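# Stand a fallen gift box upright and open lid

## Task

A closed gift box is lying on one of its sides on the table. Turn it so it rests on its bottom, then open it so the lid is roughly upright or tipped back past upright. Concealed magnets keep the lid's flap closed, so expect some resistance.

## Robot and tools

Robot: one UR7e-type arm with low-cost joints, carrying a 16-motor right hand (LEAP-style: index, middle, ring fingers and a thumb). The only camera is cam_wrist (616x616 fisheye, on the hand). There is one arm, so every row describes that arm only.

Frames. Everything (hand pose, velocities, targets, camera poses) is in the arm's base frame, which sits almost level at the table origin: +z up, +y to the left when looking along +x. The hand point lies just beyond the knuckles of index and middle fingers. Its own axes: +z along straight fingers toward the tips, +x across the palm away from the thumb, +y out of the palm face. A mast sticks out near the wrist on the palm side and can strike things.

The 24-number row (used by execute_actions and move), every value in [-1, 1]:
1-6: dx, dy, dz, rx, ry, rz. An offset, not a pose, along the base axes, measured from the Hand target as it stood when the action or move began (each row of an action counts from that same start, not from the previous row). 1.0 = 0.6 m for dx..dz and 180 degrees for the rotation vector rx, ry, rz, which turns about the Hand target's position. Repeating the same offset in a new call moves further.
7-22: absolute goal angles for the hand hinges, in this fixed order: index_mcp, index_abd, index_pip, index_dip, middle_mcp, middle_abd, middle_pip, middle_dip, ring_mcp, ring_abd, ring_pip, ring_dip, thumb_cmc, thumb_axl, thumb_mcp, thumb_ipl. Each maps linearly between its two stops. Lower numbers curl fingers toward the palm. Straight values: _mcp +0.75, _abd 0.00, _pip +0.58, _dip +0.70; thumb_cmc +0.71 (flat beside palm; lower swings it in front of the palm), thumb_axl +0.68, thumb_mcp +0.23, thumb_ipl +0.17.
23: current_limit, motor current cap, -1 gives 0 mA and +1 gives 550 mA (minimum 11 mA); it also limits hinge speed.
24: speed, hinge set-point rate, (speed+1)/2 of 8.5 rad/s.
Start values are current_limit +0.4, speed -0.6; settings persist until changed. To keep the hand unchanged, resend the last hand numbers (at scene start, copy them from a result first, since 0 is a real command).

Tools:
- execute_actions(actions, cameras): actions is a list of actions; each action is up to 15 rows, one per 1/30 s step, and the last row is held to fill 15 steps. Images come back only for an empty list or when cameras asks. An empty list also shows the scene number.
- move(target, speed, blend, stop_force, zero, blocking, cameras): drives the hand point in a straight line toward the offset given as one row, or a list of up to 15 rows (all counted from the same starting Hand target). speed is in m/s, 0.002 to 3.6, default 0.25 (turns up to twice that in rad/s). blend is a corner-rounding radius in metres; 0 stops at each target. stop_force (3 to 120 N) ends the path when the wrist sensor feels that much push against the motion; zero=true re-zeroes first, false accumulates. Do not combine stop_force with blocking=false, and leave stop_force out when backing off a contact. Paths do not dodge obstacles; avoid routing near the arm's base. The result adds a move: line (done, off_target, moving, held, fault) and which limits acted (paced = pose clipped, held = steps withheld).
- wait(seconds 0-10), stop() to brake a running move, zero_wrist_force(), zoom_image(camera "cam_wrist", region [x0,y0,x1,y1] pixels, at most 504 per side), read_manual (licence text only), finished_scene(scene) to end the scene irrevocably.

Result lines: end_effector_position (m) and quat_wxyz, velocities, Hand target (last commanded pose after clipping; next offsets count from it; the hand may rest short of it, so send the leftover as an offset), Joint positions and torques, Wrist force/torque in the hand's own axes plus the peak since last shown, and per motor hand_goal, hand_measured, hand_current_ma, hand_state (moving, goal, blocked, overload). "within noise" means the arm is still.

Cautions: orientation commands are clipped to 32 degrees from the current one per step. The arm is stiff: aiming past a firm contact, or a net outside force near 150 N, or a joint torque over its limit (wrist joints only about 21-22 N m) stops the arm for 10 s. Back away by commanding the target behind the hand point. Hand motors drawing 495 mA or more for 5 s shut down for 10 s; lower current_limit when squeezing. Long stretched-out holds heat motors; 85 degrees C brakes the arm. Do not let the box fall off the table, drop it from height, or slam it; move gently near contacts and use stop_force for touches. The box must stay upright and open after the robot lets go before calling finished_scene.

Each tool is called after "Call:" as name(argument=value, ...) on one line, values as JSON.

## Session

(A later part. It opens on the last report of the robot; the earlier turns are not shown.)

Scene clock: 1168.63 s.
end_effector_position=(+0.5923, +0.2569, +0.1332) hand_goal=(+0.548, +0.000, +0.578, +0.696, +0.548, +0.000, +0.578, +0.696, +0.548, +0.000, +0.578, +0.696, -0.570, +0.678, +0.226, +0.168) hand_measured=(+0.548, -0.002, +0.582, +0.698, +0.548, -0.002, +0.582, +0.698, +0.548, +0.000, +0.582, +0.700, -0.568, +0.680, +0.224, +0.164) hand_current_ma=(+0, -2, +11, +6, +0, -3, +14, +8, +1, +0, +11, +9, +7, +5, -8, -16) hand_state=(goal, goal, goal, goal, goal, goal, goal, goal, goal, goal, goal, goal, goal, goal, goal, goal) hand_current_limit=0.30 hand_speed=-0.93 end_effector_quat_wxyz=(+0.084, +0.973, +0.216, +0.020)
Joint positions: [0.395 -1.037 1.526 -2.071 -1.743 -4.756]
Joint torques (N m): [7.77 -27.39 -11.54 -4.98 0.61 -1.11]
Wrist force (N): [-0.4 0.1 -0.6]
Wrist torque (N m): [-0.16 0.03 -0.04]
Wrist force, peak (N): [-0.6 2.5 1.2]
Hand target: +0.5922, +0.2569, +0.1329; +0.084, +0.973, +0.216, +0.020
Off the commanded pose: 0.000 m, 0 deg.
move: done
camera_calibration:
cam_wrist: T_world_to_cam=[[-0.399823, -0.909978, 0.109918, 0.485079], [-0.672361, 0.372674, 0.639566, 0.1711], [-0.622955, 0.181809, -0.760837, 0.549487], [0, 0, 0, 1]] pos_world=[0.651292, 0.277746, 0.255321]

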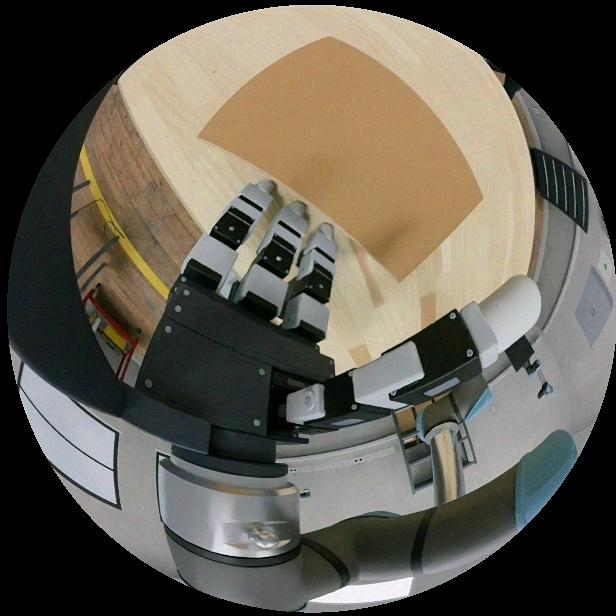

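Call:
move(target=[[0.013, -0.0615, 0.245, 0.1003, 0.0478, 0, 0.753, 0, 0.577, 0.696, 0.753, 0, 0.577, 0.696, 0.753, 0, 0.577, 0.696, 0.714, 0.677, 0.225, 0.168, 0.4, -0.7], [0.2538, -0.516, 0.2117, 0.2759, 0.1314, 0, 0.753, 0, 0.577, 0.696, 0.753, 0, 0.577, 0.696, 0.753, 0, 0.577, 0.696, 0.714, 0.677, 0.225, 0.168, 0.4, -0.7], [0.2538, -0.516, -0.055, 0.2759, 0.1314, 0, 0.753, 0, 0.577, 0.696, 0.753, 0, 0.577, 0.696, 0.753, 0, 0.577, 0.696, 0.714, 0.677, 0.225, 0.168, 0.4, -0.7]], speed=0.4, blend=[0.06, 0.05, 0], cameras=["cam_wrist"])

Call:
zoom_image(camera="cam_wrist", region=[160, 80, 500, 340])

Scene clock: 1268.80 s.
end_effector_position=(+0.7445, -0.0527, +0.0999) hand_goal=(+0.754, +0.000, +0.578, +0.696, +0.754, +0.000, +0.578, +0.696, +0.754, +0.000, +0.578, +0.696, +0.714, +0.678, +0.226, +0.168) hand_measured=(+0.746, +0.000, +0.578, +0.698, +0.746, +0.000, +0.578, +0.698, +0.746, +0.000, +0.578, +0.698, +0.700, +0.680, +0.224, +0.166) hand_current_ma=(-25, -1, +0, +6, -24, -1, +0, +7, -27, +0, +0, +7, -46, +5, -10, -11) hand_state=(goal, goal, goal, goal, goal, goal, goal, goal, goal, goal, goal, goal, goal, goal, goal, goal) hand_current_limit=0.40 hand_speed=-0.70 end_effector_quat_wxyz=(-0.374, +0.901, +0.200, -0.085)
Joint positions: [-0.329 -0.65 0.754 -1.063 -1.038 -5.65]
Joint torques (N m): [-8.54 -72.55 -12.83 -3.07 -0.19 -1.41]
Wrist force (N): [-1.2 -0.4 0.0]
Wrist torque (N m): [-0.07 0.10 -0.07]
Wrist force, peak (N): [-4.6 3.1 -5.8]
Hand target: +0.7445, -0.0527, +0.0999; -0.374, +0.901, +0.200, -0.085
Off the commanded pose: 0.000 m, 0 deg.
move: done
camera_calibration:
cam_wrist: T_world_to_cam=[[-0.480178, -0.741275, -0.468977, 0.394464], [-0.331934, -0.341334, 0.879381, 0.095019], [-0.811941, 0.577929, -0.0821532, 0.769089], [0, 0, 0, 1]] pos_world=[0.845408, -0.119639, 0.16462]

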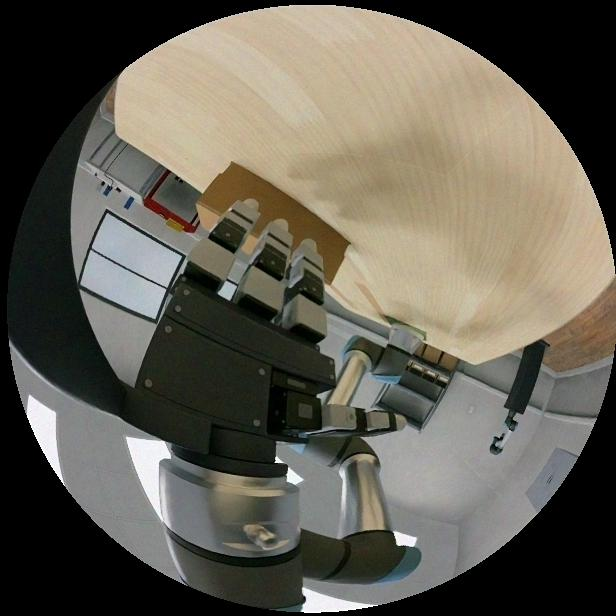

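Scaled by 1.482 from the camera's 616x616 image, which has a finer 880x880 frame.

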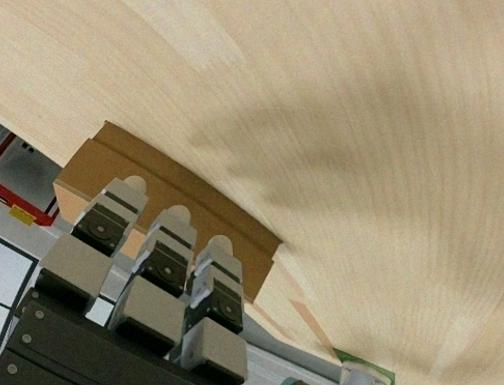

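Call:
zoom_image(camera="cam_wrist", region=[190, 150, 360, 290])

Call:
zoom_image(camera="cam_wrist", region=[310, 215, 370, 295])

Scaled by 2.965 from the camera's 616x616 image, which has a finer 880x880 frame.

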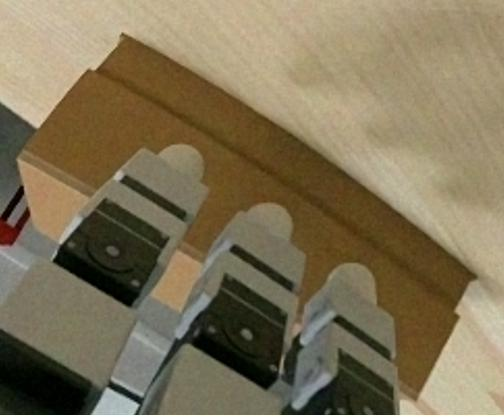

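Scaled by 6.300 from the camera's 616x616 image, which has a finer 880x880 frame.

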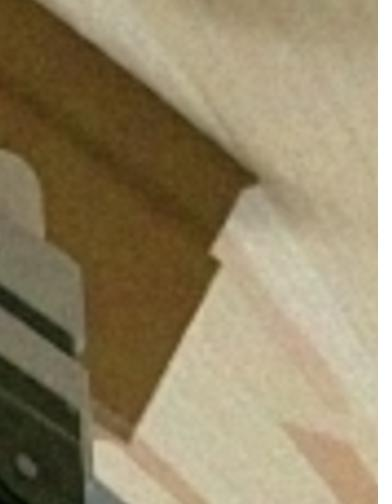

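Call:
move(target=[0, 0, -0.105, 0, 0, 0, 0.753, 0, 0.577, 0.696, 0.753, 0, 0.577, 0.696, 0.753, 0, 0.577, 0.696, 0.714, 0.677, 0.225, 0.168, 0.2, -0.7], speed=0.08, stop_force=5)

Call:
move(target=[-0.0472, 0.0975, 0, 0, 0, 0, 0.753, 0, 0.577, 0.696, 0.753, 0, 0.577, 0.696, 0.753, 0, 0.577, 0.696, 0.714, 0.677, 0.225, 0.168, 0.2, -0.7], speed=0.03, stop_force=3, cameras=["cam_wrist"])

Call:
zoom_image(camera="cam_wrist", region=[120, 120, 400, 320])

Scene clock: 1308.77 s.
end_effector_position=(+0.7444, -0.0528, +0.0412) hand_goal=(+0.754, +0.000, +0.578, +0.696, +0.754, +0.000, +0.578, +0.696, +0.754, +0.000, +0.578, +0.696, +0.714, +0.678, +0.226, +0.168) hand_measured=(+0.748, -0.004, +0.578, +0.698, +0.748, -0.004, +0.578, +0.698, +0.752, -0.002, +0.580, +0.700, +0.700, +0.680, +0.224, +0.166) hand_current_ma=(-17, -9, +1, +6, -17, -7, +2, +7, -7, -5, +6, +9, -46, +5, -10, -11) hand_state=(goal, goal, goal, goal, goal, goal, goal, goal, goal, goal, goal, goal, goal, goal, goal, goal) hand_current_limit=0.20 hand_speed=-0.70 end_effector_quat_wxyz=(-0.374, +0.901, +0.200, -0.085)
Joint positions: [-0.329 -0.619 0.846 -1.187 -1.038 -5.65]
Joint torques (N m): [6.23 -75.72 -12.13 -3.16 0.83 0.88]
Wrist force (N): [-0.9 -0.7 -0.3]
Wrist torque (N m): [-0.04 0.06 -0.02]
Wrist force, peak (N): [-0.5 -4.4 -11.7]
Hand target: +0.7444, -0.0527, +0.0412; -0.374, +0.901, +0.200, -0.085 (not the last commanded pose)
Off the commanded pose: 0.004 m, 0 deg.
move: contact

Scene clock: 1312.07 s.
end_effector_position=(+0.7161, +0.0058, +0.0412) hand_goal=(+0.754, +0.000, +0.578, +0.696, +0.754, +0.000, +0.578, +0.696, +0.754, +0.000, +0.578, +0.696, +0.714, +0.678, +0.226, +0.168) hand_measured=(+0.744, +0.000, +0.576, +0.698, +0.746, +0.000, +0.576, +0.698, +0.746, -0.002, +0.578, +0.698, +0.700, +0.680, +0.224, +0.166) hand_current_ma=(-31, -2, -3, +4, -29, -1, -3, +4, -28, -4, -1, +5, -46, +5, -10, -11) hand_state=(goal, goal, goal, goal, goal, goal, goal, goal, goal, goal, goal, goal, goal, goal, goal, goal) hand_current_limit=0.20 hand_speed=-0.70 end_effector_quat_wxyz=(-0.374, +0.901, +0.200, -0.085)
Joint positions: [-0.269 -0.723 1.049 -1.316 -1.004 -5.592]
Joint torques (N m): [-8.12 -33.03 -34.81 1.41 -0.22 -1.3]
Wrist force (N): [-1.2 -0.4 -0.3]
Wrist torque (N m): [-0.07 0.08 -0.27]
Wrist force, peak (N): [-1.3 0.0 -4.3]
Hand target: +0.7161, +0.0058, +0.0412; -0.374, +0.901, +0.200, -0.085
Off the commanded pose: 0.000 m, 0 deg.
move: done
camera_calibration:
cam_wrist: T_world_to_cam=[[-0.480058, -0.741362, -0.468963, 0.396558], [-0.331878, -0.341371, 0.879387, 0.157132], [-0.812035, 0.577796, -0.0821639, 0.707468], [0, 0, 0, 1]] pos_world=[0.817008, -0.0611393, 0.10592]

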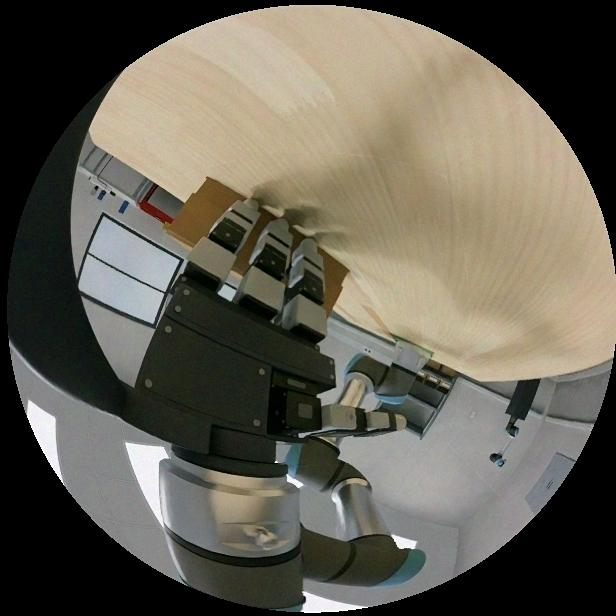

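Scaled by 1.800 from the camera's 616x616 image, which has a finer 880x880 frame.

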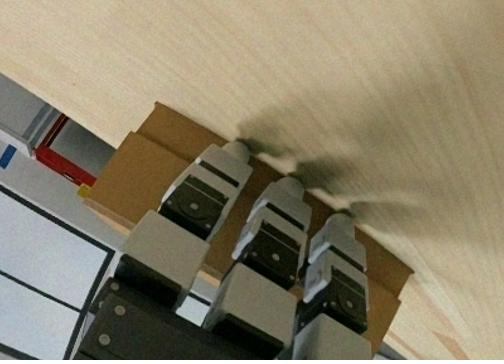

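Call:
zoom_image(camera="cam_wrist", region=[200, 165, 360, 290])

Scaled by 3.150 from the camera's 616x616 image, which has a finer 880x880 frame.

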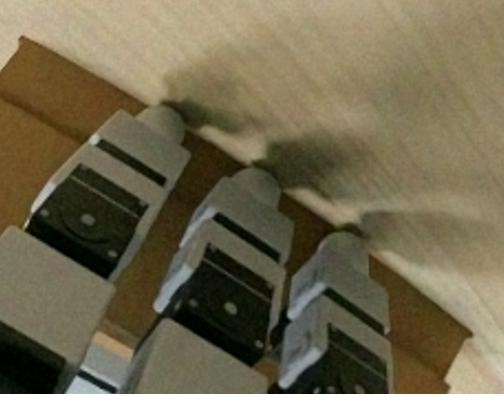

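Call:
move(target=[-0.0291, 0.06, 0.0033, 0, 0, 0, 0.753, 0, 0.577, 0.696, 0.753, 0, 0.577, 0.696, 0.753, 0, 0.577, 0.696, 0.714, 0.677, 0.225, 0.168, 0.2, -0.7], speed=0.03, stop_force=3, cameras=["cam_wrist"])

Call:
zoom_image(camera="cam_wrist", region=[180, 150, 380, 310])

Scene clock: 1342.63 s.
end_effector_position=(+0.7159, +0.0061, +0.0411) hand_goal=(+0.754, +0.000, +0.578, +0.696, +0.754, +0.000, +0.578, +0.696, +0.754, +0.000, +0.578, +0.696, +0.714, +0.678, +0.226, +0.168) hand_measured=(+0.744, +0.000, +0.576, +0.698, +0.746, +0.000, +0.576, +0.698, +0.746, -0.002, +0.578, +0.698, +0.700, +0.680, +0.224, +0.166) hand_current_ma=(-31, -1, -2, +4, -29, -1, -3, +4, -29, -3, -1, +5, -46, +5, -10, -11) hand_state=(goal, goal, goal, goal, goal, goal, goal, goal, goal, goal, goal, goal, goal, goal, goal, goal) hand_current_limit=0.20 hand_speed=-0.70 end_effector_quat_wxyz=(-0.374, +0.901, +0.200, -0.085)
Joint positions: [-0.269 -0.723 1.05 -1.316 -1.004 -5.592]
Joint torques (N m): [-0.1 -34.15 -13.16 -2.01 -0.19 1.25]
Wrist force (N): [-1.0 -0.5 0.2]
Wrist torque (N m): [-0.12 0.07 -0.26]
Wrist force, peak (N): [-1.6 -0.3 -4.4]
Hand target: +0.7159, +0.0061, +0.0411; -0.374, +0.901, +0.200, -0.085 (not the last commanded pose)
Off the commanded pose: 0.040 m, 0 deg.
move: contact
camera_calibration:
cam_wrist: T_world_to_cam=[[-0.480011, -0.741381, -0.468982, 0.396673], [-0.331863, -0.34141, 0.879378, 0.157276], [-0.812069, 0.577749, -0.0821564, 0.707091], [0, 0, 0, 1]] pos_world=[0.816808, -0.0607392, 0.10582]

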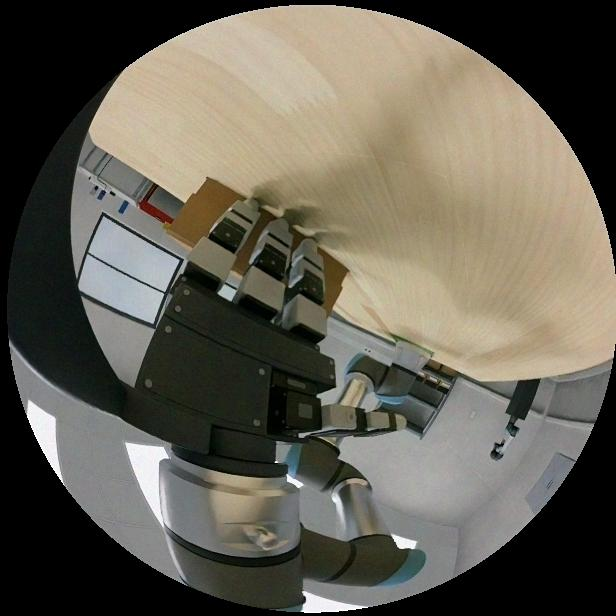

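Scaled by 2.520 from the camera's 616x616 image, which has a finer 880x880 frame.

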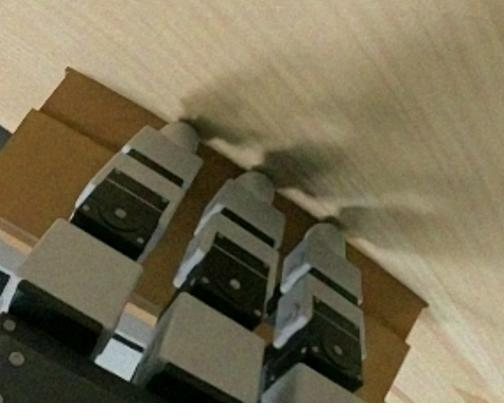

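Call:
move(target=[-0.0291, 0.06, 0.0033, 0, 0, 0, 0.753, 0, 0.577, 0.696, 0.753, 0, 0.577, 0.696, 0.753, 0, 0.577, 0.696, 0.714, 0.677, 0.225, 0.168, 0.2, -0.7], speed=0.03, stop_force=6, cameras=["cam_wrist"])

Call:
zoom_image(camera="cam_wrist", region=[180, 150, 380, 310])

Scene clock: 1352.23 s.
end_effector_position=(+0.6984, +0.0421, +0.0431) hand_goal=(+0.754, +0.000, +0.578, +0.696, +0.754, +0.000, +0.578, +0.696, +0.754, +0.000, +0.578, +0.696, +0.714, +0.678, +0.226, +0.168) hand_measured=(+0.732, +0.000, +0.568, +0.692, +0.734, +0.000, +0.566, +0.692, +0.732, -0.002, +0.570, +0.692, +0.700, +0.680, +0.224, +0.166) hand_current_ma=(-83, +0, -30, -10, -77, +0, -35, -10, -82, -3, -25, -8, -46, +5, -10, -11) hand_state=(blocked, goal, goal, goal, blocked, goal, goal, goal, blocked, goal, goal, goal, goal, goal, goal, goal) hand_current_limit=0.20 hand_speed=-0.70 end_effector_quat_wxyz=(-0.374, +0.901, +0.200, -0.085)
Joint positions: [-0.229 -0.777 1.149 -1.383 -0.982 -5.551]
Joint torques (N m): [-7.32 -31.4 -34.98 1.12 -0.02 -1.4]
Wrist force (N): [-1.2 0.0 -0.2]
Wrist torque (N m): [-0.15 0.06 -0.25]
Wrist force, peak (N): [-1.5 0.8 -3.8]
Hand target: +0.6984, +0.0421, +0.0431; -0.374, +0.901, +0.200, -0.085
Off the commanded pose: 0.000 m, 0 deg.
move: done
camera_calibration:
cam_wrist: T_world_to_cam=[[-0.480065, -0.74137, -0.468944, 0.415942], [-0.331769, -0.341425, 0.879408, 0.162043], [-0.812076, 0.577754, -0.0820571, 0.672312], [0, 0, 0, 1]] pos_world=[0.799408, -0.0247392, 0.10772]

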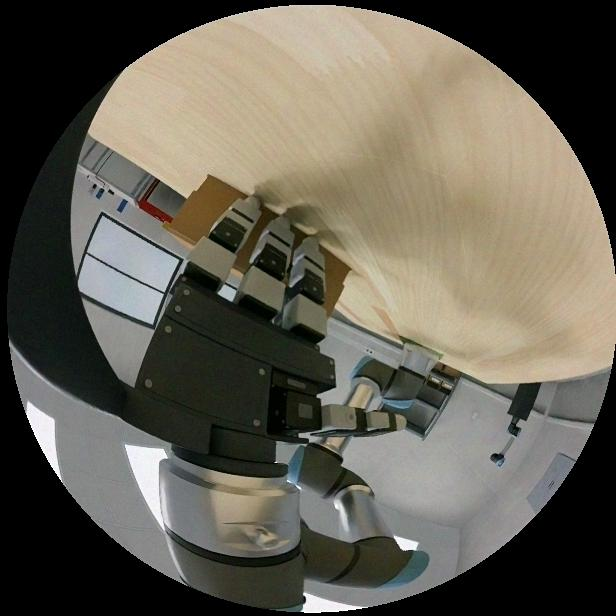

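Scaled by 2.520 from the camera's 616x616 image, which has a finer 880x880 frame.

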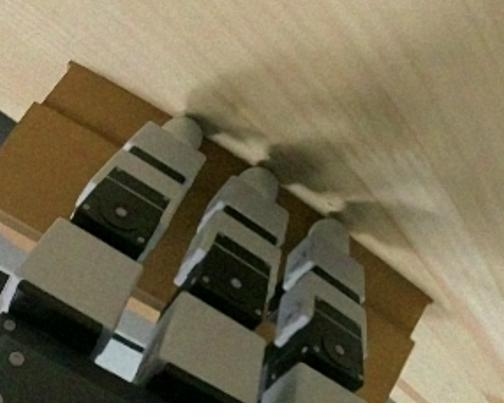

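Call:
move(target=[0, 0, 0.05, 0, 0, 0, 0.753, 0, 0.577, 0.696, 0.753, 0, 0.577, 0.696, 0.753, 0, 0.577, 0.696, 0.714, 0.677, 0.225, 0.168, 0.3, -0.7], speed=0.05, cameras=["cam_wrist"])

Call:
zoom_image(camera="cam_wrist", region=[140, 120, 380, 310])

Scene clock: 1366.20 s.
end_effector_position=(+0.6985, +0.0421, +0.0735) hand_goal=(+0.754, +0.000, +0.578, +0.696, +0.754, +0.000, +0.578, +0.696, +0.754, +0.000, +0.578, +0.696, +0.714, +0.678, +0.226, +0.168) hand_measured=(+0.730, +0.000, +0.568, +0.692, +0.732, +0.000, +0.566, +0.692, +0.730, -0.002, +0.568, +0.692, +0.700, +0.680, +0.224, +0.166) hand_current_ma=(-94, +0, -35, -13, -86, +0, -40, -13, -90, -3, -29, -11, -46, +5, -10, -11) hand_state=(blocked, goal, goal, goal, blocked, goal, goal, goal, blocked, goal, goal, goal, goal, goal, goal, goal) hand_current_limit=0.30 hand_speed=-0.70 end_effector_quat_wxyz=(-0.374, +0.901, +0.200, -0.085) end_effector_velocity=(+0.000, +0.001, -0.002) end_effector_angular_velocity=(+0.001, -0.001, +0.000)
Joint positions: [-0.229 -0.804 1.115 -1.323 -0.982 -5.551]
Joint velocities: [0.001 0.002 0.003 -0.005 0.001 0]
Joint torques (N m): [-5.96 -34.34 -9.11 -3.4 0.52 0.88]
Wrist force (N): [-1.1 0.0 -0.5]
Wrist torque (N m): [-0.09 0.00 -0.22]
Wrist force, peak (N): [-0.9 2.0 1.4]
Hand target: +0.6984, +0.0421, +0.0731; -0.374, +0.901, +0.200, -0.085
Off the commanded pose: 0.000 m, 0 deg.
move: done
camera_calibration:
cam_wrist: T_world_to_cam=[[-0.479803, -0.741434, -0.46911, 0.430057], [-0.332226, -0.341328, 0.879273, 0.135607], [-0.812044, 0.577728, -0.0825536, 0.674858], [0, 0, 0, 1]] pos_world=[0.799409, -0.0247394, 0.13822]

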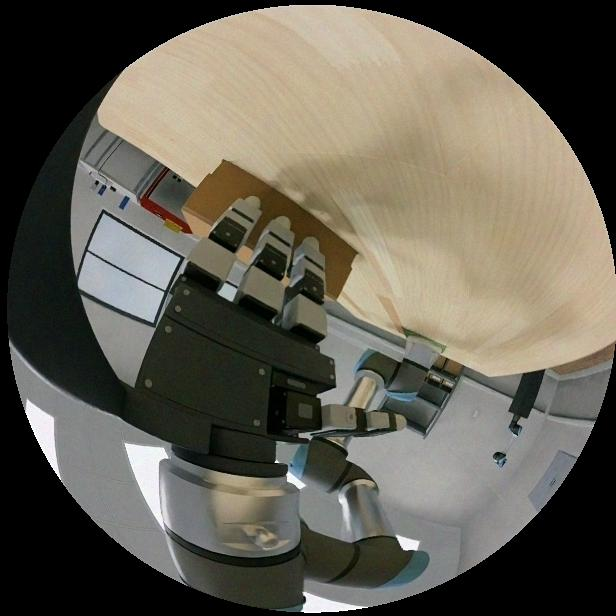

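Scaled by 2.100 from the camera's 616x616 image, which has a finer 880x880 frame.

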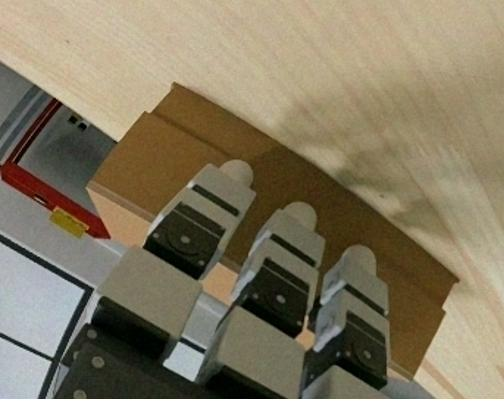

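Call:
move(target=[[0.0109, -0.0225, 0, 0, 0, 0, 0.753, 0, 0.577, 0.696, 0.753, 0, 0.577, 0.696, 0.753, 0, 0.577, 0.696, 0.714, 0.677, 0.225, 0.168, 0.5, -0.7], [0.0109, -0.0225, -0.053, 0, 0, 0, 0.753, 0, 0.577, 0.696, 0.753, 0, 0.577, 0.696, 0.753, 0, 0.577, 0.696, 0.714, 0.677, 0.225, 0.168, 0.5, -0.7], [-0.0036, 0.0075, -0.053, 0, 0, 0, 0.753, 0, 0.577, 0.696, 0.753, 0, 0.577, 0.696, 0.753, 0, 0.577, 0.696, 0.714, 0.677, 0.225, 0.168, 0.5, -0.7]], speed=0.05)

Call:
move(target=[-0.005, 0.0103, 0.025, 0, 0, 0, 0.753, 0, 0.577, 0.696, 0.753, 0, 0.577, 0.696, 0.753, 0, 0.577, 0.696, 0.714, 0.677, 0.225, 0.168, 0.5, -0.7], speed=0.03, cameras=["cam_wrist"])

Call:
zoom_image(camera="cam_wrist", region=[140, 120, 380, 310])

Scene clock: 1479.47 s.
end_effector_position=(+0.6962, +0.0467, +0.0415) hand_goal=(+0.754, +0.000, +0.578, +0.696, +0.754, +0.000, +0.578, +0.696, +0.754, +0.000, +0.578, +0.696, +0.714, +0.678, +0.226, +0.168) hand_measured=(+0.736, +0.000, +0.572, +0.692, +0.738, +0.000, +0.572, +0.692, +0.742, -0.002, +0.576, +0.694, +0.700, +0.680, +0.224, +0.166) hand_current_ma=(-63, +0, -18, -8, -56, +0, -18, -8, -44, -6, -7, -4, -46, +5, -10, -11) hand_state=(goal, goal, goal, goal, goal, goal, goal, goal, goal, goal, goal, goal, goal, goal, goal, goal) hand_current_limit=0.50 hand_speed=-0.70 end_effector_quat_wxyz=(-0.374, +0.901, +0.200, -0.085) end_effector_velocity=(+0.000, -0.002, +0.000) end_effector_angular_velocity=(+0.000, +0.001, +0.001)
Joint positions: [-0.224 -0.782 1.163 -1.396 -0.979 -5.546]
Joint velocities: [-0.002 0.002 -0.004 0.005 -0.002 -0.003]
Joint torques (N m): [-6.8 -31.43 -34.8 1.8 0 -1.28]
Wrist force (N): [-1.0 -0.1 0.0]
Wrist torque (N m): [-0.15 0.03 -0.24]
Wrist force, peak (N): [-0.7 0.0 -3.8]
Hand target: +0.6963, +0.0466, +0.0413; -0.374, +0.901, +0.200, -0.085
Off the commanded pose: 0.000 m, 0 deg.
move: done

Scene clock: 1480.27 s.
end_effector_position=(+0.6932, +0.0529, +0.0566) hand_goal=(+0.754, +0.000, +0.578, +0.696, +0.754, +0.000, +0.578, +0.696, +0.754, +0.000, +0.578, +0.696, +0.714, +0.678, +0.226, +0.168) hand_measured=(+0.726, -0.002, +0.566, +0.690, +0.730, +0.000, +0.566, +0.692, +0.732, -0.004, +0.570, +0.692, +0.700, +0.680, +0.224, +0.166) hand_current_ma=(-104, -4, -41, -15, -88, +0, -42, -14, -85, -7, -26, -9, -46, +5, -10, -11) hand_state=(blocked, goal, goal, goal, blocked, goal, goal, goal, blocked, goal, goal, goal, goal, goal, goal, goal) hand_current_limit=0.50 hand_speed=-0.70 end_effector_quat_wxyz=(-0.374, +0.901, +0.200, -0.085)
Joint positions: [-0.216 -0.804 1.162 -1.377 -0.976 -5.539]
Joint torques (N m): [-2.67 -36.03 -34.67 -1.84 1.61 -0.41]
Wrist force (N): [-0.9 2.2 1.0]
Wrist torque (N m): [-0.40 0.09 -0.19]
Wrist force, peak (N): [-1.0 2.3 1.0]
Hand target: +0.6933, +0.0528, +0.0563; -0.374, +0.901, +0.200, -0.085
Off the commanded pose: 0.000 m, 0 deg.
move: done
camera_calibration:
cam_wrist: T_world_to_cam=[[-0.480011, -0.741381, -0.468982, 0.427696], [-0.331863, -0.34141, 0.879378, 0.152178], [-0.812069, 0.577749, -0.0821564, 0.662883], [0, 0, 0, 1]] pos_world=[0.794108, -0.0139392, 0.12122]

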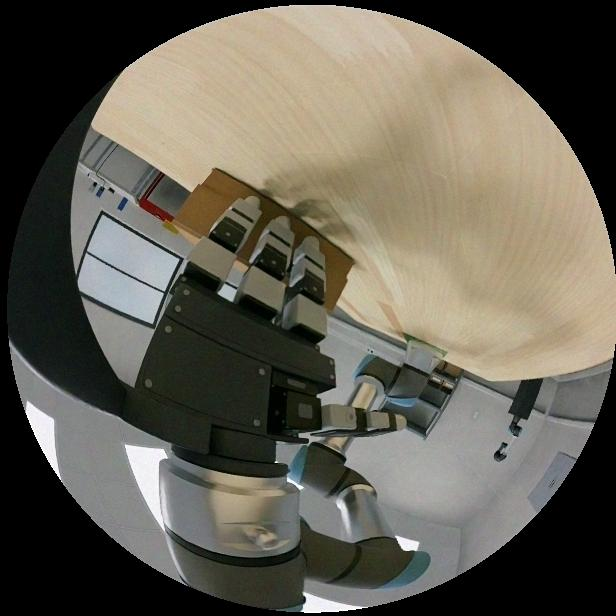

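Scaled by 2.100 from the camera's 616x616 image, which has a finer 880x880 frame.

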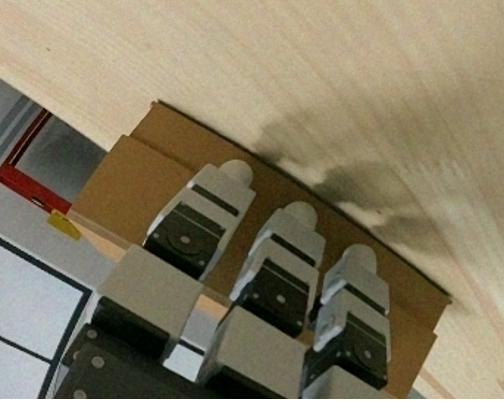

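Call:
zoom_image(camera="cam_wrist", region=[165, 155, 285, 255])

Call:
zoom_image(camera="cam_wrist", region=[270, 215, 370, 300])

Scaled by 4.200 from the camera's 616x616 image, which has a finer 880x880 frame.

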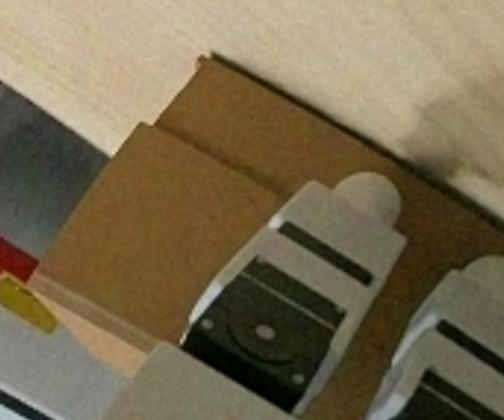

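Scaled by 5.040 from the camera's 616x616 image, which has a finer 880x880 frame.

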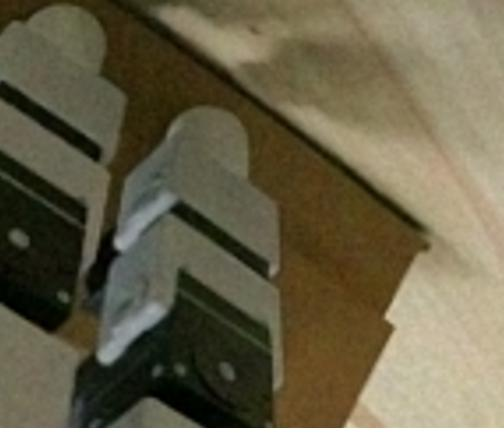

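Call:
execute_actions(actions=[[[0, 0, 0, 0, 0, 0, 0.93, 0, 0.577, 0.696, 0.93, 0, 0.577, 0.696, 0.93, 0, 0.577, 0.696, 0.714, 0.677, 0.225, 0.168, 1.0, 1.0]]], cameras=["cam_wrist"])

Call:
zoom_image(camera="cam_wrist", region=[120, 100, 400, 310])

Scene clock: 1985.53 s.
end_effector_position=(+0.6933, +0.0527, +0.0563) hand_goal=(+0.930, +0.000, +0.578, +0.696, +0.930, +0.000, +0.578, +0.696, +0.930, +0.000, +0.578, +0.696, +0.714, +0.678, +0.226, +0.168) hand_measured=(+0.900, -0.002, +0.568, +0.690, +0.904, +0.000, +0.566, +0.690, +0.908, -0.004, +0.572, +0.692, +0.700, +0.680, +0.224, +0.166) hand_current_ma=(-116, -3, -33, -14, -96, +0, -36, -15, -86, -7, -21, -10, -46, +5, -10, -11) hand_state=(blocked, goal, goal, goal, blocked, goal, goal, goal, blocked, goal, goal, goal, goal, goal, goal, goal) hand_current_limit=1.00 hand_speed=1.00 end_effector_quat_wxyz=(-0.374, +0.901, +0.200, -0.085)
Joint positions: [-0.217 -0.803 1.162 -1.378 -0.976 -5.539]
Joint torques (N m): [-0.51 -35.03 -32.71 0.78 1.91 -1.34]
Wrist force (N): [-1.1 0.4 -0.6]
Wrist torque (N m): [-0.11 0.02 -0.26]
Wrist force, peak (N): [-0.7 4.7 0.4]
Hand target: +0.6933, +0.0528, +0.0563; -0.374, +0.901, +0.200, -0.085
Off the commanded pose: 0.000 m, 0 deg.
Step readings (end_effector_position):
0: (+0.6933, +0.0528, +0.0563)
1: (+0.6933, +0.0528, +0.0563)
2: (+0.6933, +0.0528, +0.0563)
4: (+0.6933, +0.0527, +0.0563)
8: (+0.6933, +0.0527, +0.0563)
15: (+0.6933, +0.0527, +0.0563)
camera_calibration:
cam_wrist: T_world_to_cam=[[-0.480011, -0.741381, -0.468982, 0.427455], [-0.331863, -0.34141, 0.879378, 0.152407], [-0.812069, 0.577749, -0.0821564, 0.663055], [0, 0, 0, 1]] pos_world=[0.794208, -0.0141392, 0.12092]

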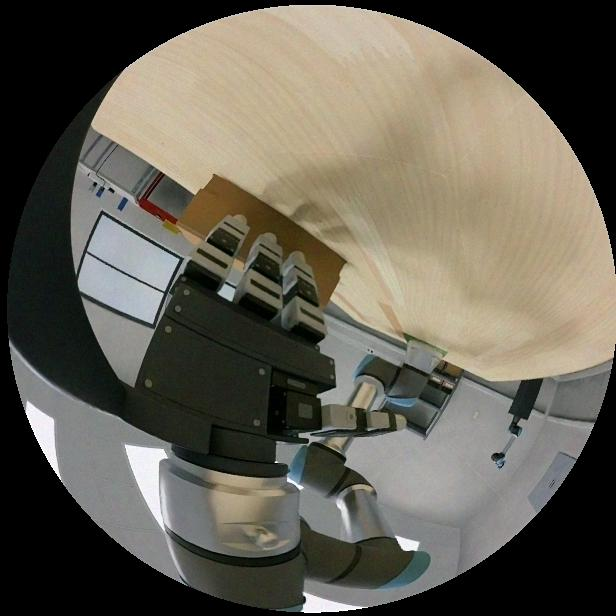

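Scaled by 1.800 from the camera's 616x616 image, which has a finer 880x880 frame.

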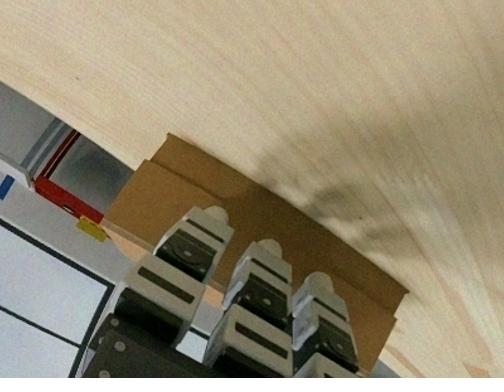

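Call:
move(target=[[0.0218, -0.045, 0.083, 0, 0, 0, 0.753, 0, 0.577, 0.696, 0.753, 0, 0.577, 0.696, 0.753, 0, 0.577, 0.696, 0.714, 0.677, 0.225, 0.168, 0.4, -0.6], [-0.1117, 0.2317, 0.373, -0.2258, -0.1075, 0, 0.753, 0, 0.577, 0.696, 0.753, 0, 0.577, 0.696, 0.753, 0, 0.577, 0.696, 0.714, 0.677, 0.225, 0.168, 0.4, -0.6], [-0.2182, 0.4495, 0.34, -0.2258, -0.1075, 0, 0.753, 0, 0.577, 0.696, 0.753, 0, 0.577, 0.696, 0.753, 0, 0.577, 0.696, 0.714, 0.677, 0.225, 0.168, 0.4, -0.6], [-0.2182, 0.4495, 0.1478, -0.2258, -0.1075, 0, 0.753, 0, 0.577, 0.696, 0.753, 0, 0.577, 0.696, 0.753, 0, 0.577, 0.696, 0.714, 0.677, 0.225, 0.168, 0.4, -0.6]], speed=0.35, blend=[0.02, 0.05, 0.03, 0], cameras=["cam_wrist"])

Call:
zoom_image(camera="cam_wrist", region=[120, 20, 540, 360])

Scene clock: 2112.13 s.
end_effector_position=(+0.5624, +0.3225, +0.1450) hand_goal=(+0.754, +0.000, +0.578, +0.696, +0.754, +0.000, +0.578, +0.696, +0.754, +0.000, +0.578, +0.696, +0.714, +0.678, +0.226, +0.168) hand_measured=(+0.754, +0.000, +0.576, +0.694, +0.754, +0.000, +0.576, +0.694, +0.754, -0.002, +0.576, +0.694, +0.714, +0.680, +0.222, +0.166) hand_current_ma=(+0, -2, -5, -6, +0, +0, -6, -8, +0, -3, -5, -7, +1, +5, -11, -10) hand_state=(goal, goal, goal, goal, goal, goal, goal, goal, goal, goal, goal, goal, goal, goal, goal, goal) hand_current_limit=0.40 hand_speed=-0.60 end_effector_quat_wxyz=(-0.001, +0.976, +0.217, +0.000)
Joint positions: [0.445 -1.053 1.465 -1.984 -1.568 -4.705]
Joint torques (N m): [6.95 -53.46 -13.66 -4.4 -0.65 -0.49]
Wrist force (N): [-0.4 -0.6 0.0]
Wrist torque (N m): [-0.32 0.06 -0.05]
Wrist force, peak (N): [-2.2 -8.1 -1.8]
Hand target: +0.5623, +0.3225, +0.1449; -0.001, +0.976, +0.217, +0.000
Off the commanded pose: 0.000 m, 0 deg.
move: done
camera_calibration:
cam_wrist: T_world_to_cam=[[-0.395839, -0.918312, -0.00392922, 0.548539], [-0.619965, 0.264075, 0.738856, 0.11018], [-0.677463, 0.294904, -0.673852, 0.509536], [0, 0, 0, 1]] pos_world=[0.630632, 0.32437, 0.2641]

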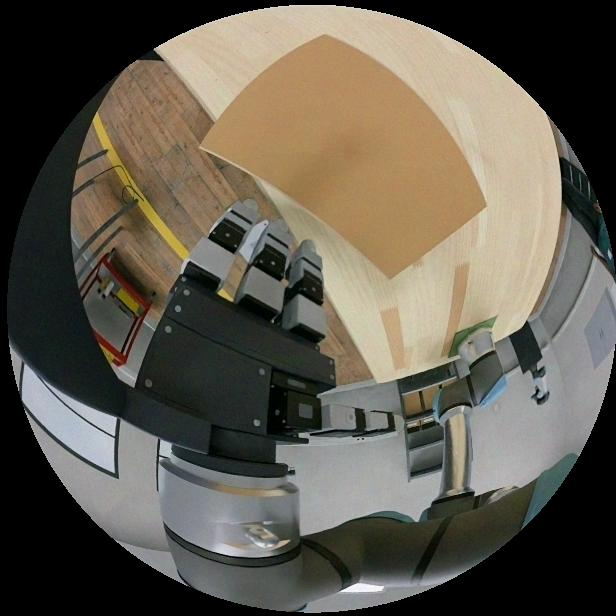

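Scaled by 1.200 from the camera's 616x616 image, which has a finer 880x880 frame.

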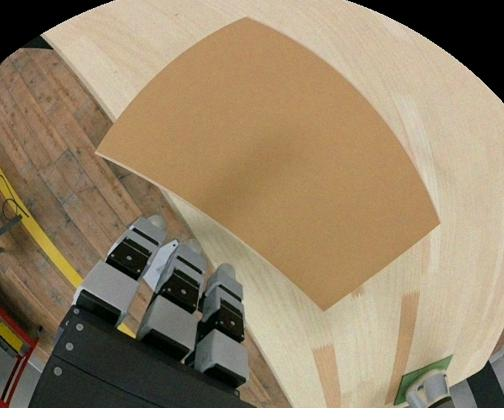

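Call:
move(target=[0.1177, -0.243, 0, 0, 0, 0, 0.753, 0, 0.577, 0.696, 0.753, 0, 0.577, 0.696, 0.753, 0, 0.577, 0.696, 0.714, 0.677, 0.225, 0.168, 0.5, -0.6], speed=0.08, cameras=["cam_wrist"])

Call:
zoom_image(camera="cam_wrist", region=[120, 20, 540, 360])

Scene clock: 2122.43 s.
end_effector_position=(+0.6330, +0.1767, +0.1450) hand_goal=(+0.754, +0.000, +0.578, +0.696, +0.754, +0.000, +0.578, +0.696, +0.754, +0.000, +0.578, +0.696, +0.714, +0.678, +0.226, +0.168) hand_measured=(+0.762, +0.000, +0.580, +0.694, +0.764, +0.000, +0.580, +0.694, +0.764, -0.002, +0.580, +0.694, +0.714, +0.680, +0.222, +0.166) hand_current_ma=(+29, -2, +3, -4, +31, +0, +3, -5, +33, -3, +5, -5, +1, +5, -11, -10) hand_state=(goal, goal, goal, goal, goal, goal, goal, goal, goal, goal, goal, goal, goal, goal, goal, goal) hand_current_limit=0.50 hand_speed=-0.60 end_effector_quat_wxyz=(-0.001, +0.976, +0.217, +0.000)
Joint positions: [0.202 -1.078 1.505 -1.998 -1.568 -4.947]
Joint torques (N m): [5.94 -25.41 -28.7 0.05 0.83 1.22]
Wrist force (N): [-0.4 -2.3 -0.6]
Wrist torque (N m): [-0.18 0.14 0.10]
Wrist force, peak (N): [-0.8 -4.7 -1.0]
Hand target: +0.6330, +0.1767, +0.1449; -0.001, +0.976, +0.217, +0.000
Off the commanded pose: 0.000 m, 0 deg.
move: done
camera_calibration:
cam_wrist: T_world_to_cam=[[-0.395901, -0.918284, -0.0040481, 0.442666], [-0.620055, 0.264069, 0.738783, 0.192535], [-0.677343, 0.294995, -0.673932, 0.600283], [0, 0, 0, 1]] pos_world=[0.701232, 0.17857, 0.2641]

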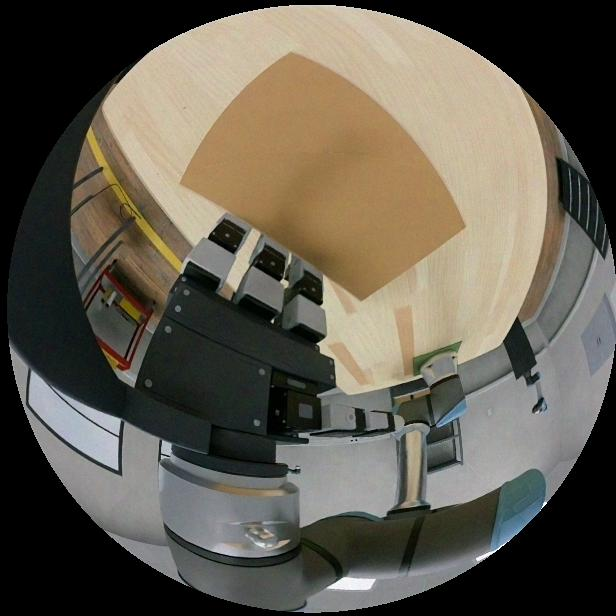

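Scaled by 1.200 from the camera's 616x616 image, which has a finer 880x880 frame.

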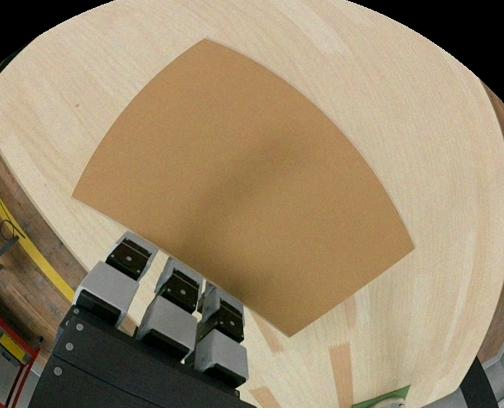

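Call:
move(target=[[-0.0254, 0.0525, 0.02, 0, 0, 0, 0.753, 0, 0.577, 0.696, 0.753, 0, 0.577, 0.696, 0.753, 0, 0.577, 0.696, 0.714, 0.677, 0.225, 0.168, 0.4, -0.6], [0.0, 0.0, 0.25, 0.05, 0.024, 0, 0.753, 0, 0.577, 0.696, 0.753, 0, 0.577, 0.696, 0.753, 0, 0.577, 0.696, 0.714, 0.677, 0.225, 0.168, 0.4, -0.6], [0.2143, -0.4443, 0.2, 0.2258, 0.1075, 0, 0.753, 0, 0.577, 0.696, 0.753, 0, 0.577, 0.696, 0.753, 0, 0.577, 0.696, 0.714, 0.677, 0.225, 0.168, 0.4, -0.6], [0.2143, -0.4443, -0.1458, 0.2258, 0.1075, 0, 0.753, 0, 0.577, 0.696, 0.753, 0, 0.577, 0.696, 0.753, 0, 0.577, 0.696, 0.714, 0.677, 0.225, 0.168, 0.4, -0.6]], speed=0.35, blend=[0.02, 0.05, 0.05, 0])

Call:
move(target=[-0.0305, 0.063, 0, 0, 0, 0, 0.575, 0, 0.577, 0.696, 0.575, 0, 0.577, 0.696, 0.575, 0, 0.577, 0.696, 0.714, 0.677, 0.225, 0.168, 0.4, -0.6], speed=0.08, cameras=["cam_wrist"])

Call:
zoom_image(camera="cam_wrist", region=[140, 100, 400, 310])

Scene clock: 2211.10 s.
end_effector_position=(+0.7616, -0.0900, +0.0577) hand_goal=(+0.754, +0.000, +0.578, +0.696, +0.754, +0.000, +0.578, +0.696, +0.754, +0.000, +0.578, +0.696, +0.714, +0.678, +0.226, +0.168) hand_measured=(+0.746, +0.000, +0.578, +0.694, +0.746, +0.000, +0.578, +0.694, +0.746, +0.000, +0.578, +0.694, +0.708, +0.680, +0.222, +0.166) hand_current_ma=(-24, -1, +0, -4, -24, +0, +0, -5, -26, -2, +0, -5, -20, +5, -12, -9) hand_state=(goal, goal, goal, goal, goal, goal, goal, goal, goal, goal, goal, goal, goal, goal, goal, goal) hand_current_limit=0.40 hand_speed=-0.60 end_effector_quat_wxyz=(-0.374, +0.901, +0.200, -0.085) end_effector_velocity=(+0.001, +0.000, -0.002) end_effector_angular_velocity=(+0.000, -0.003, -0.001)
Joint positions: [-0.365 -0.544 0.657 -1.056 -1.059 -5.684]
Joint velocities: [0 0.001 0.002 -0.006 0.002 0]
Joint torques (N m): [5.69 -37.68 -8.97 -2.83 -0.4 -1.2]
Wrist force (N): [-1.2 -0.4 0.1]
Wrist torque (N m): [-0.06 0.11 -0.25]
Wrist force, peak (N): [-0.9 -10.1 1.6]
Hand target: +0.7615, -0.0899, +0.0575; -0.374, +0.901, +0.200, -0.085
Off the commanded pose: 0.000 m, 0 deg.
move: done; blend cut to 0.0185 m at target 1

Scene clock: 2212.07 s.
end_effector_position=(+0.7432, -0.0520, +0.0576) hand_goal=(+0.576, +0.000, +0.578, +0.696, +0.576, +0.000, +0.578, +0.696, +0.576, +0.000, +0.578, +0.696, +0.714, +0.678, +0.226, +0.168) hand_measured=(+0.576, +0.002, +0.578, +0.694, +0.580, +0.002, +0.580, +0.696, +0.584, +0.002, +0.582, +0.696, +0.708, +0.680, +0.222, +0.166) hand_current_ma=(-1, +7, +1, -3, +11, +7, +8, -2, +29, +6, +13, +1, -20, +5, -12, -9) hand_state=(goal, goal, goal, goal, goal, goal, goal, goal, goal, goal, goal, goal, goal, goal, goal, goal) hand_current_limit=0.40 hand_speed=-0.60 end_effector_quat_wxyz=(-0.374, +0.901, +0.200, -0.085)
Joint positions: [-0.329 -0.634 0.832 -1.158 -1.038 -5.65]
Joint torques (N m): [-5.56 -31.01 -23.5 0.55 -0.55 -1.16]
Wrist force (N): [-1.1 -4.1 -8.4]
Wrist torque (N m): [0.79 0.29 -0.34]
Wrist force, peak (N): [-1.2 -8.0 -22.0]
Hand target: +0.7432, -0.0521, +0.0575; -0.374, +0.901, +0.200, -0.085
Off the commanded pose: 0.000 m, 0 deg.
move: done
camera_calibration:
cam_wrist: T_world_to_cam=[[-0.479951, -0.741424, -0.468976, 0.374386], [-0.331836, -0.341429, 0.879381, 0.132085], [-0.812116, 0.577682, -0.0821618, 0.764288], [0, 0, 0, 1]] pos_world=[0.844208, -0.118839, 0.12222]

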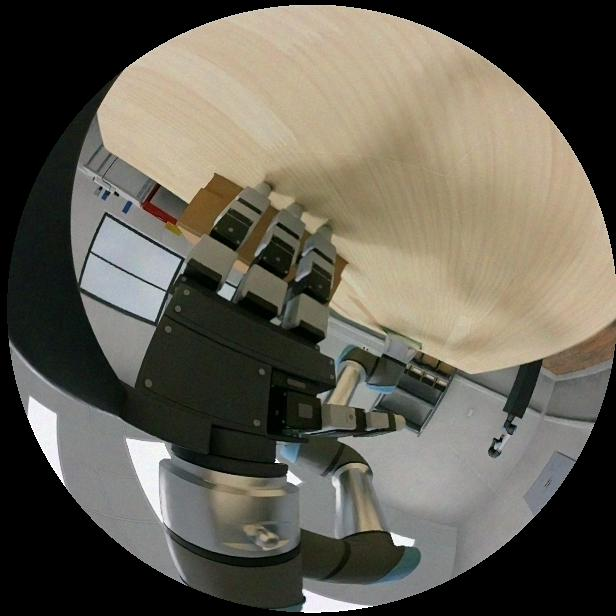

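Scaled by 1.938 from the camera's 616x616 image, which has a finer 880x880 frame.

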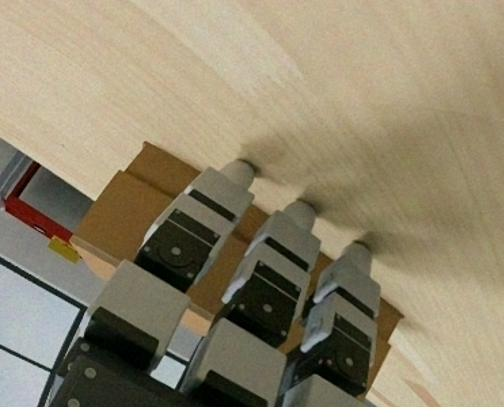

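Call:
move(target=[[0.0109,-0.0225,0.0083,0,0,0,0.753,0,0.606,1.0,0.753,0,0.606,1.0,0.753,0,0.606,1.0,0.714,0.677,0.225,0.168,0.4,-0.6],[0.0109,-0.0225,-0.0475,0,0,0,0.753,0,0.606,1.0,0.753,0,0.606,1.0,0.753,0,0.606,1.0,0.714,0.677,0.225,0.168,0.4,-0.6]], speed=0.12, cameras=["cam_wrist"])

Scene clock: 2497.40 s.
end_effector_position=(+0.7497, -0.0656, +0.0287) hand_goal=(+0.754, +0.000, +0.606, +1.000, +0.754, +0.000, +0.606, +1.000, +0.754, +0.000, +0.606, +1.000, +0.714, +0.678, +0.226, +0.168) hand_measured=(+0.740, +0.002, +0.602, +0.998, +0.744, +0.002, +0.604, +1.000, +0.748, +0.002, +0.606, +1.000, +0.708, +0.680, +0.222, +0.166) hand_current_ma=(-50, +6, -11, -6, -30, +5, -4, -2, -19, +4, +1, +0, -20, +5, -12, -9) hand_state=(goal, goal, goal, goal, goal, goal, goal, goal, goal, goal, goal, goal, goal, goal, goal, goal) hand_current_limit=0.40 hand_speed=-0.60 end_effector_quat_wxyz=(-0.374, +0.901, +0.200, -0.086)
Joint positions: [-0.342 -0.585 0.813 -1.181 -1.045 -5.662]
Joint torques (N m): [7.45 -78.76 -35.1 -0.16 1.9 1.04]
Wrist force (N): [-1.2 -0.4 -0.4]
Wrist torque (N m): [-0.04 0.11 -0.04]
Wrist force, peak (N): [-1.0 -5.2 -9.8]
Hand target: +0.7498, -0.0656, +0.0290; -0.374, +0.901, +0.200, -0.085
Off the commanded pose: 0.000 m, 0 deg.
move: done
camera_calibration:
cam_wrist: T_world_to_cam=[[-0.480326, -0.741304, -0.46878, 0.354138], [-0.331313, -0.341524, 0.879542, 0.154507], [-0.812108, 0.577779, -0.0815606, 0.774916], [0, 0, 0, 1]] pos_world=[0.850607, -0.132439, 0.0933195]

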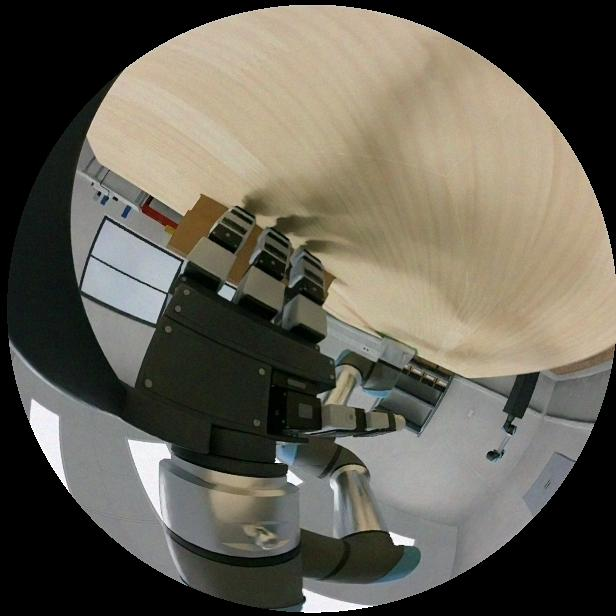

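Call:
move(target=[-0.0254,0.0525,0.0,0,0,0,0.753,0,0.606,1.0,0.753,0,0.606,1.0,0.753,0,0.606,1.0,0.714,0.677,0.225,0.168,0.4,-0.6], speed=0.03, stop_force=4, cameras=["cam_wrist"])

Call:
zoom_image(camera="cam_wrist", region=[150, 170, 370, 320])

Scene clock: 2506.70 s.
end_effector_position=(+0.7345, -0.0341, +0.0290) hand_goal=(+0.754, +0.000, +0.606, +1.000, +0.754, +0.000, +0.606, +1.000, +0.754, +0.000, +0.606, +1.000, +0.714, +0.678, +0.226, +0.168) hand_measured=(+0.740, +0.002, +0.602, +0.998, +0.744, +0.000, +0.604, +1.000, +0.746, -0.002, +0.606, +1.000, +0.708, +0.680, +0.222, +0.166) hand_current_ma=(-50, +6, -11, -6, -36, +1, -5, +0, -29, -5, +0, +0, -20, +5, -12, -9) hand_state=(goal, goal, goal, goal, goal, goal, goal, goal, goal, goal, goal, goal, goal, goal, goal, goal) hand_current_limit=0.40 hand_speed=-0.60 end_effector_quat_wxyz=(-0.374, +0.901, +0.200, -0.085)
Joint positions: [-0.311 -0.648 0.936 -1.256 -1.028 -5.633]
Joint torques (N m): [-8.63 -35.25 -35.21 1.41 -0.24 -1.35]
Wrist force (N): [-1.2 -0.3 -0.5]
Wrist torque (N m): [-0.04 0.10 -0.27]
Wrist force, peak (N): [-0.7 0.2 -3.6]
Hand target: +0.7345, -0.0341, +0.0290; -0.374, +0.901, +0.200, -0.085
Off the commanded pose: 0.000 m, 0 deg.
move: done
camera_calibration:
cam_wrist: T_world_to_cam=[[-0.480065, -0.74137, -0.468944, 0.370167], [-0.331769, -0.341425, 0.879408, 0.160403], [-0.812076, 0.577754, -0.0820571, 0.744496], [0, 0, 0, 1]] pos_world=[0.835508, -0.100939, 0.0936198]

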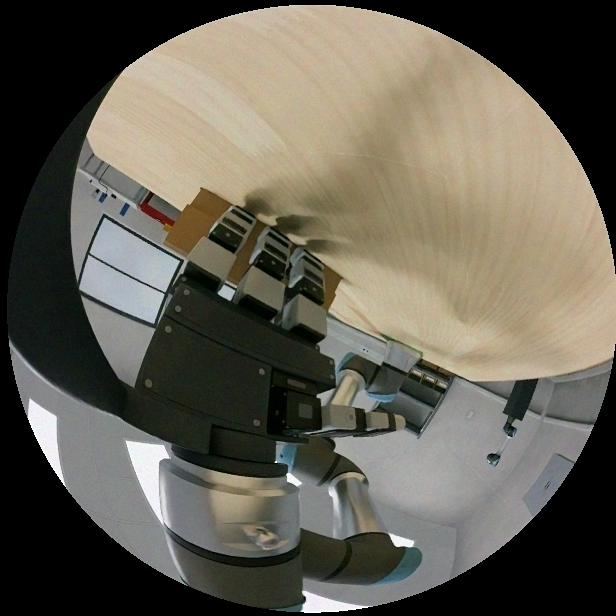

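Scaled by 2.291 from the camera's 616x616 image, which has a finer 880x880 frame.

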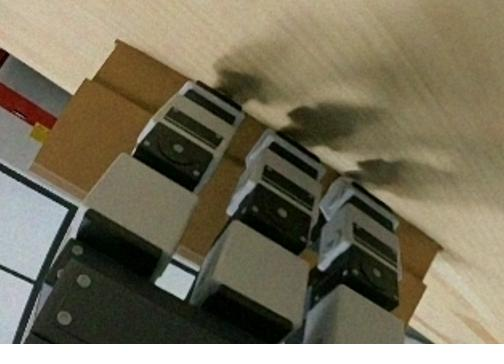

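Call:
move(target=[-0.0181,0.0375,0.0,0,0,0,0.753,0,0.606,1.0,0.753,0,0.606,1.0,0.753,0,0.606,1.0,0.714,0.677,0.225,0.168,0.4,-0.6], speed=0.02, stop_force=3.5)

Scene clock: 2515.43 s.
end_effector_position=(+0.7237, -0.0116, +0.0290) hand_goal=(+0.754, +0.000, +0.606, +1.000, +0.754, +0.000, +0.606, +1.000, +0.754, +0.000, +0.606, +1.000, +0.714, +0.678, +0.226, +0.168) hand_measured=(+0.738, +0.002, +0.600, +1.000, +0.740, +0.000, +0.604, +1.000, +0.742, -0.002, +0.604, +1.000, +0.708, +0.680, +0.222, +0.166) hand_current_ma=(-56, +3, -15, -2, -46, +0, -8, +0, -39, -5, -6, +0, -20, +5, -12, -9) hand_state=(goal, goal, goal, goal, goal, goal, goal, goal, goal, goal, goal, goal, goal, goal, goal, goal) hand_current_limit=0.40 hand_speed=-0.60 end_effector_quat_wxyz=(-0.374, +0.901, +0.200, -0.085)
Joint positions: [-0.288 -0.686 1.012 -1.305 -1.015 -5.611]
Joint torques (N m): [-7.26 -33.65 -33.67 1.41 0.13 -1.3]
Wrist force (N): [-0.7 0.3 -0.4]
Wrist torque (N m): [-0.13 0.03 -0.24]
Wrist force, peak (N): [-1.0 0.5 -4.2]
Hand target: +0.7237, -0.0116, +0.0290; -0.374, +0.901, +0.200, -0.085
Off the commanded pose: 0.000 m, 0 deg.
move: done

Call:
execute_actions(actions=[], cameras=["cam_wrist"])

Call:
zoom_image(camera="cam_wrist", region=[150, 170, 370, 320])

Scene clock: 2520.73 s.
end_effector_position=(+0.7237, -0.0116, +0.0290) hand_goal=(+0.754, +0.000, +0.606, +1.000, +0.754, +0.000, +0.606, +1.000, +0.754, +0.000, +0.606, +1.000, +0.714, +0.678, +0.226, +0.168) hand_measured=(+0.738, +0.002, +0.600, +1.000, +0.740, +0.000, +0.604, +1.000, +0.742, -0.002, +0.604, +1.000, +0.708, +0.680, +0.222, +0.166) hand_current_ma=(-56, +3, -15, -2, -46, +0, -8, +0, -39, -5, -6, +0, -20, +5, -12, -9) hand_state=(goal, goal, goal, goal, goal, goal, goal, goal, goal, goal, goal, goal, goal, goal, goal, goal) hand_current_limit=0.40 hand_speed=-0.60 end_effector_quat_wxyz=(-0.374, +0.901, +0.200, -0.085)
Joint positions: [-0.288 -0.686 1.012 -1.305 -1.015 -5.611]
Joint velocities: within noise
Joint torques (N m): [-8.12 -33.9 -33.95 1.08 0.13 -1.35]
Wrist force (N): [-1.0 0.1 -0.2]
Wrist torque (N m): [-0.16 0.07 -0.26]
Wrist force, peak (N): [-1.2 0.6 -0.4]
Hand target: +0.7237, -0.0116, +0.0290; -0.374, +0.901, +0.200, -0.085
Off the commanded pose: 0.000 m, 0 deg.
camera_calibration:
cam_wrist: T_world_to_cam=[[-0.480065, -0.74137, -0.468944, 0.381616], [-0.331769, -0.341425, 0.879408, 0.164468], [-0.812076, 0.577754, -0.0820571, 0.722645], [0, 0, 0, 1]] pos_world=[0.824608, -0.0784392, 0.0936198]

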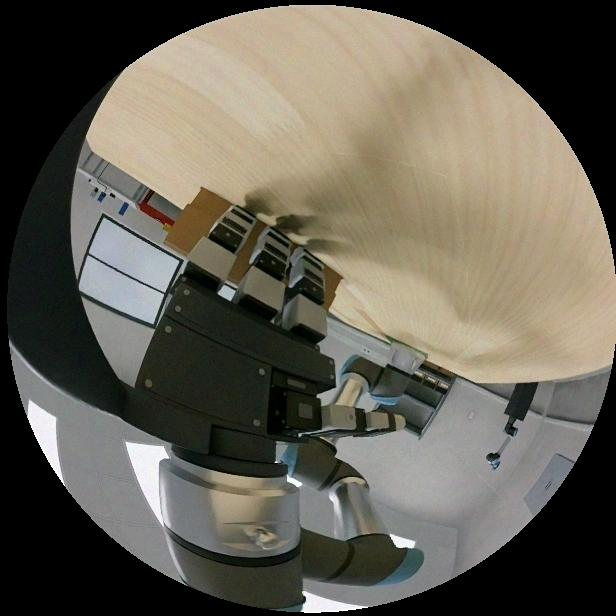

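Scaled by 2.291 from the camera's 616x616 image, which has a finer 880x880 frame.

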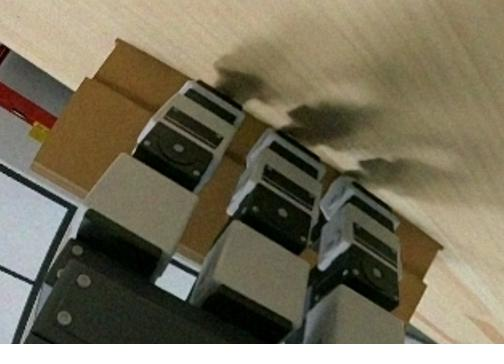

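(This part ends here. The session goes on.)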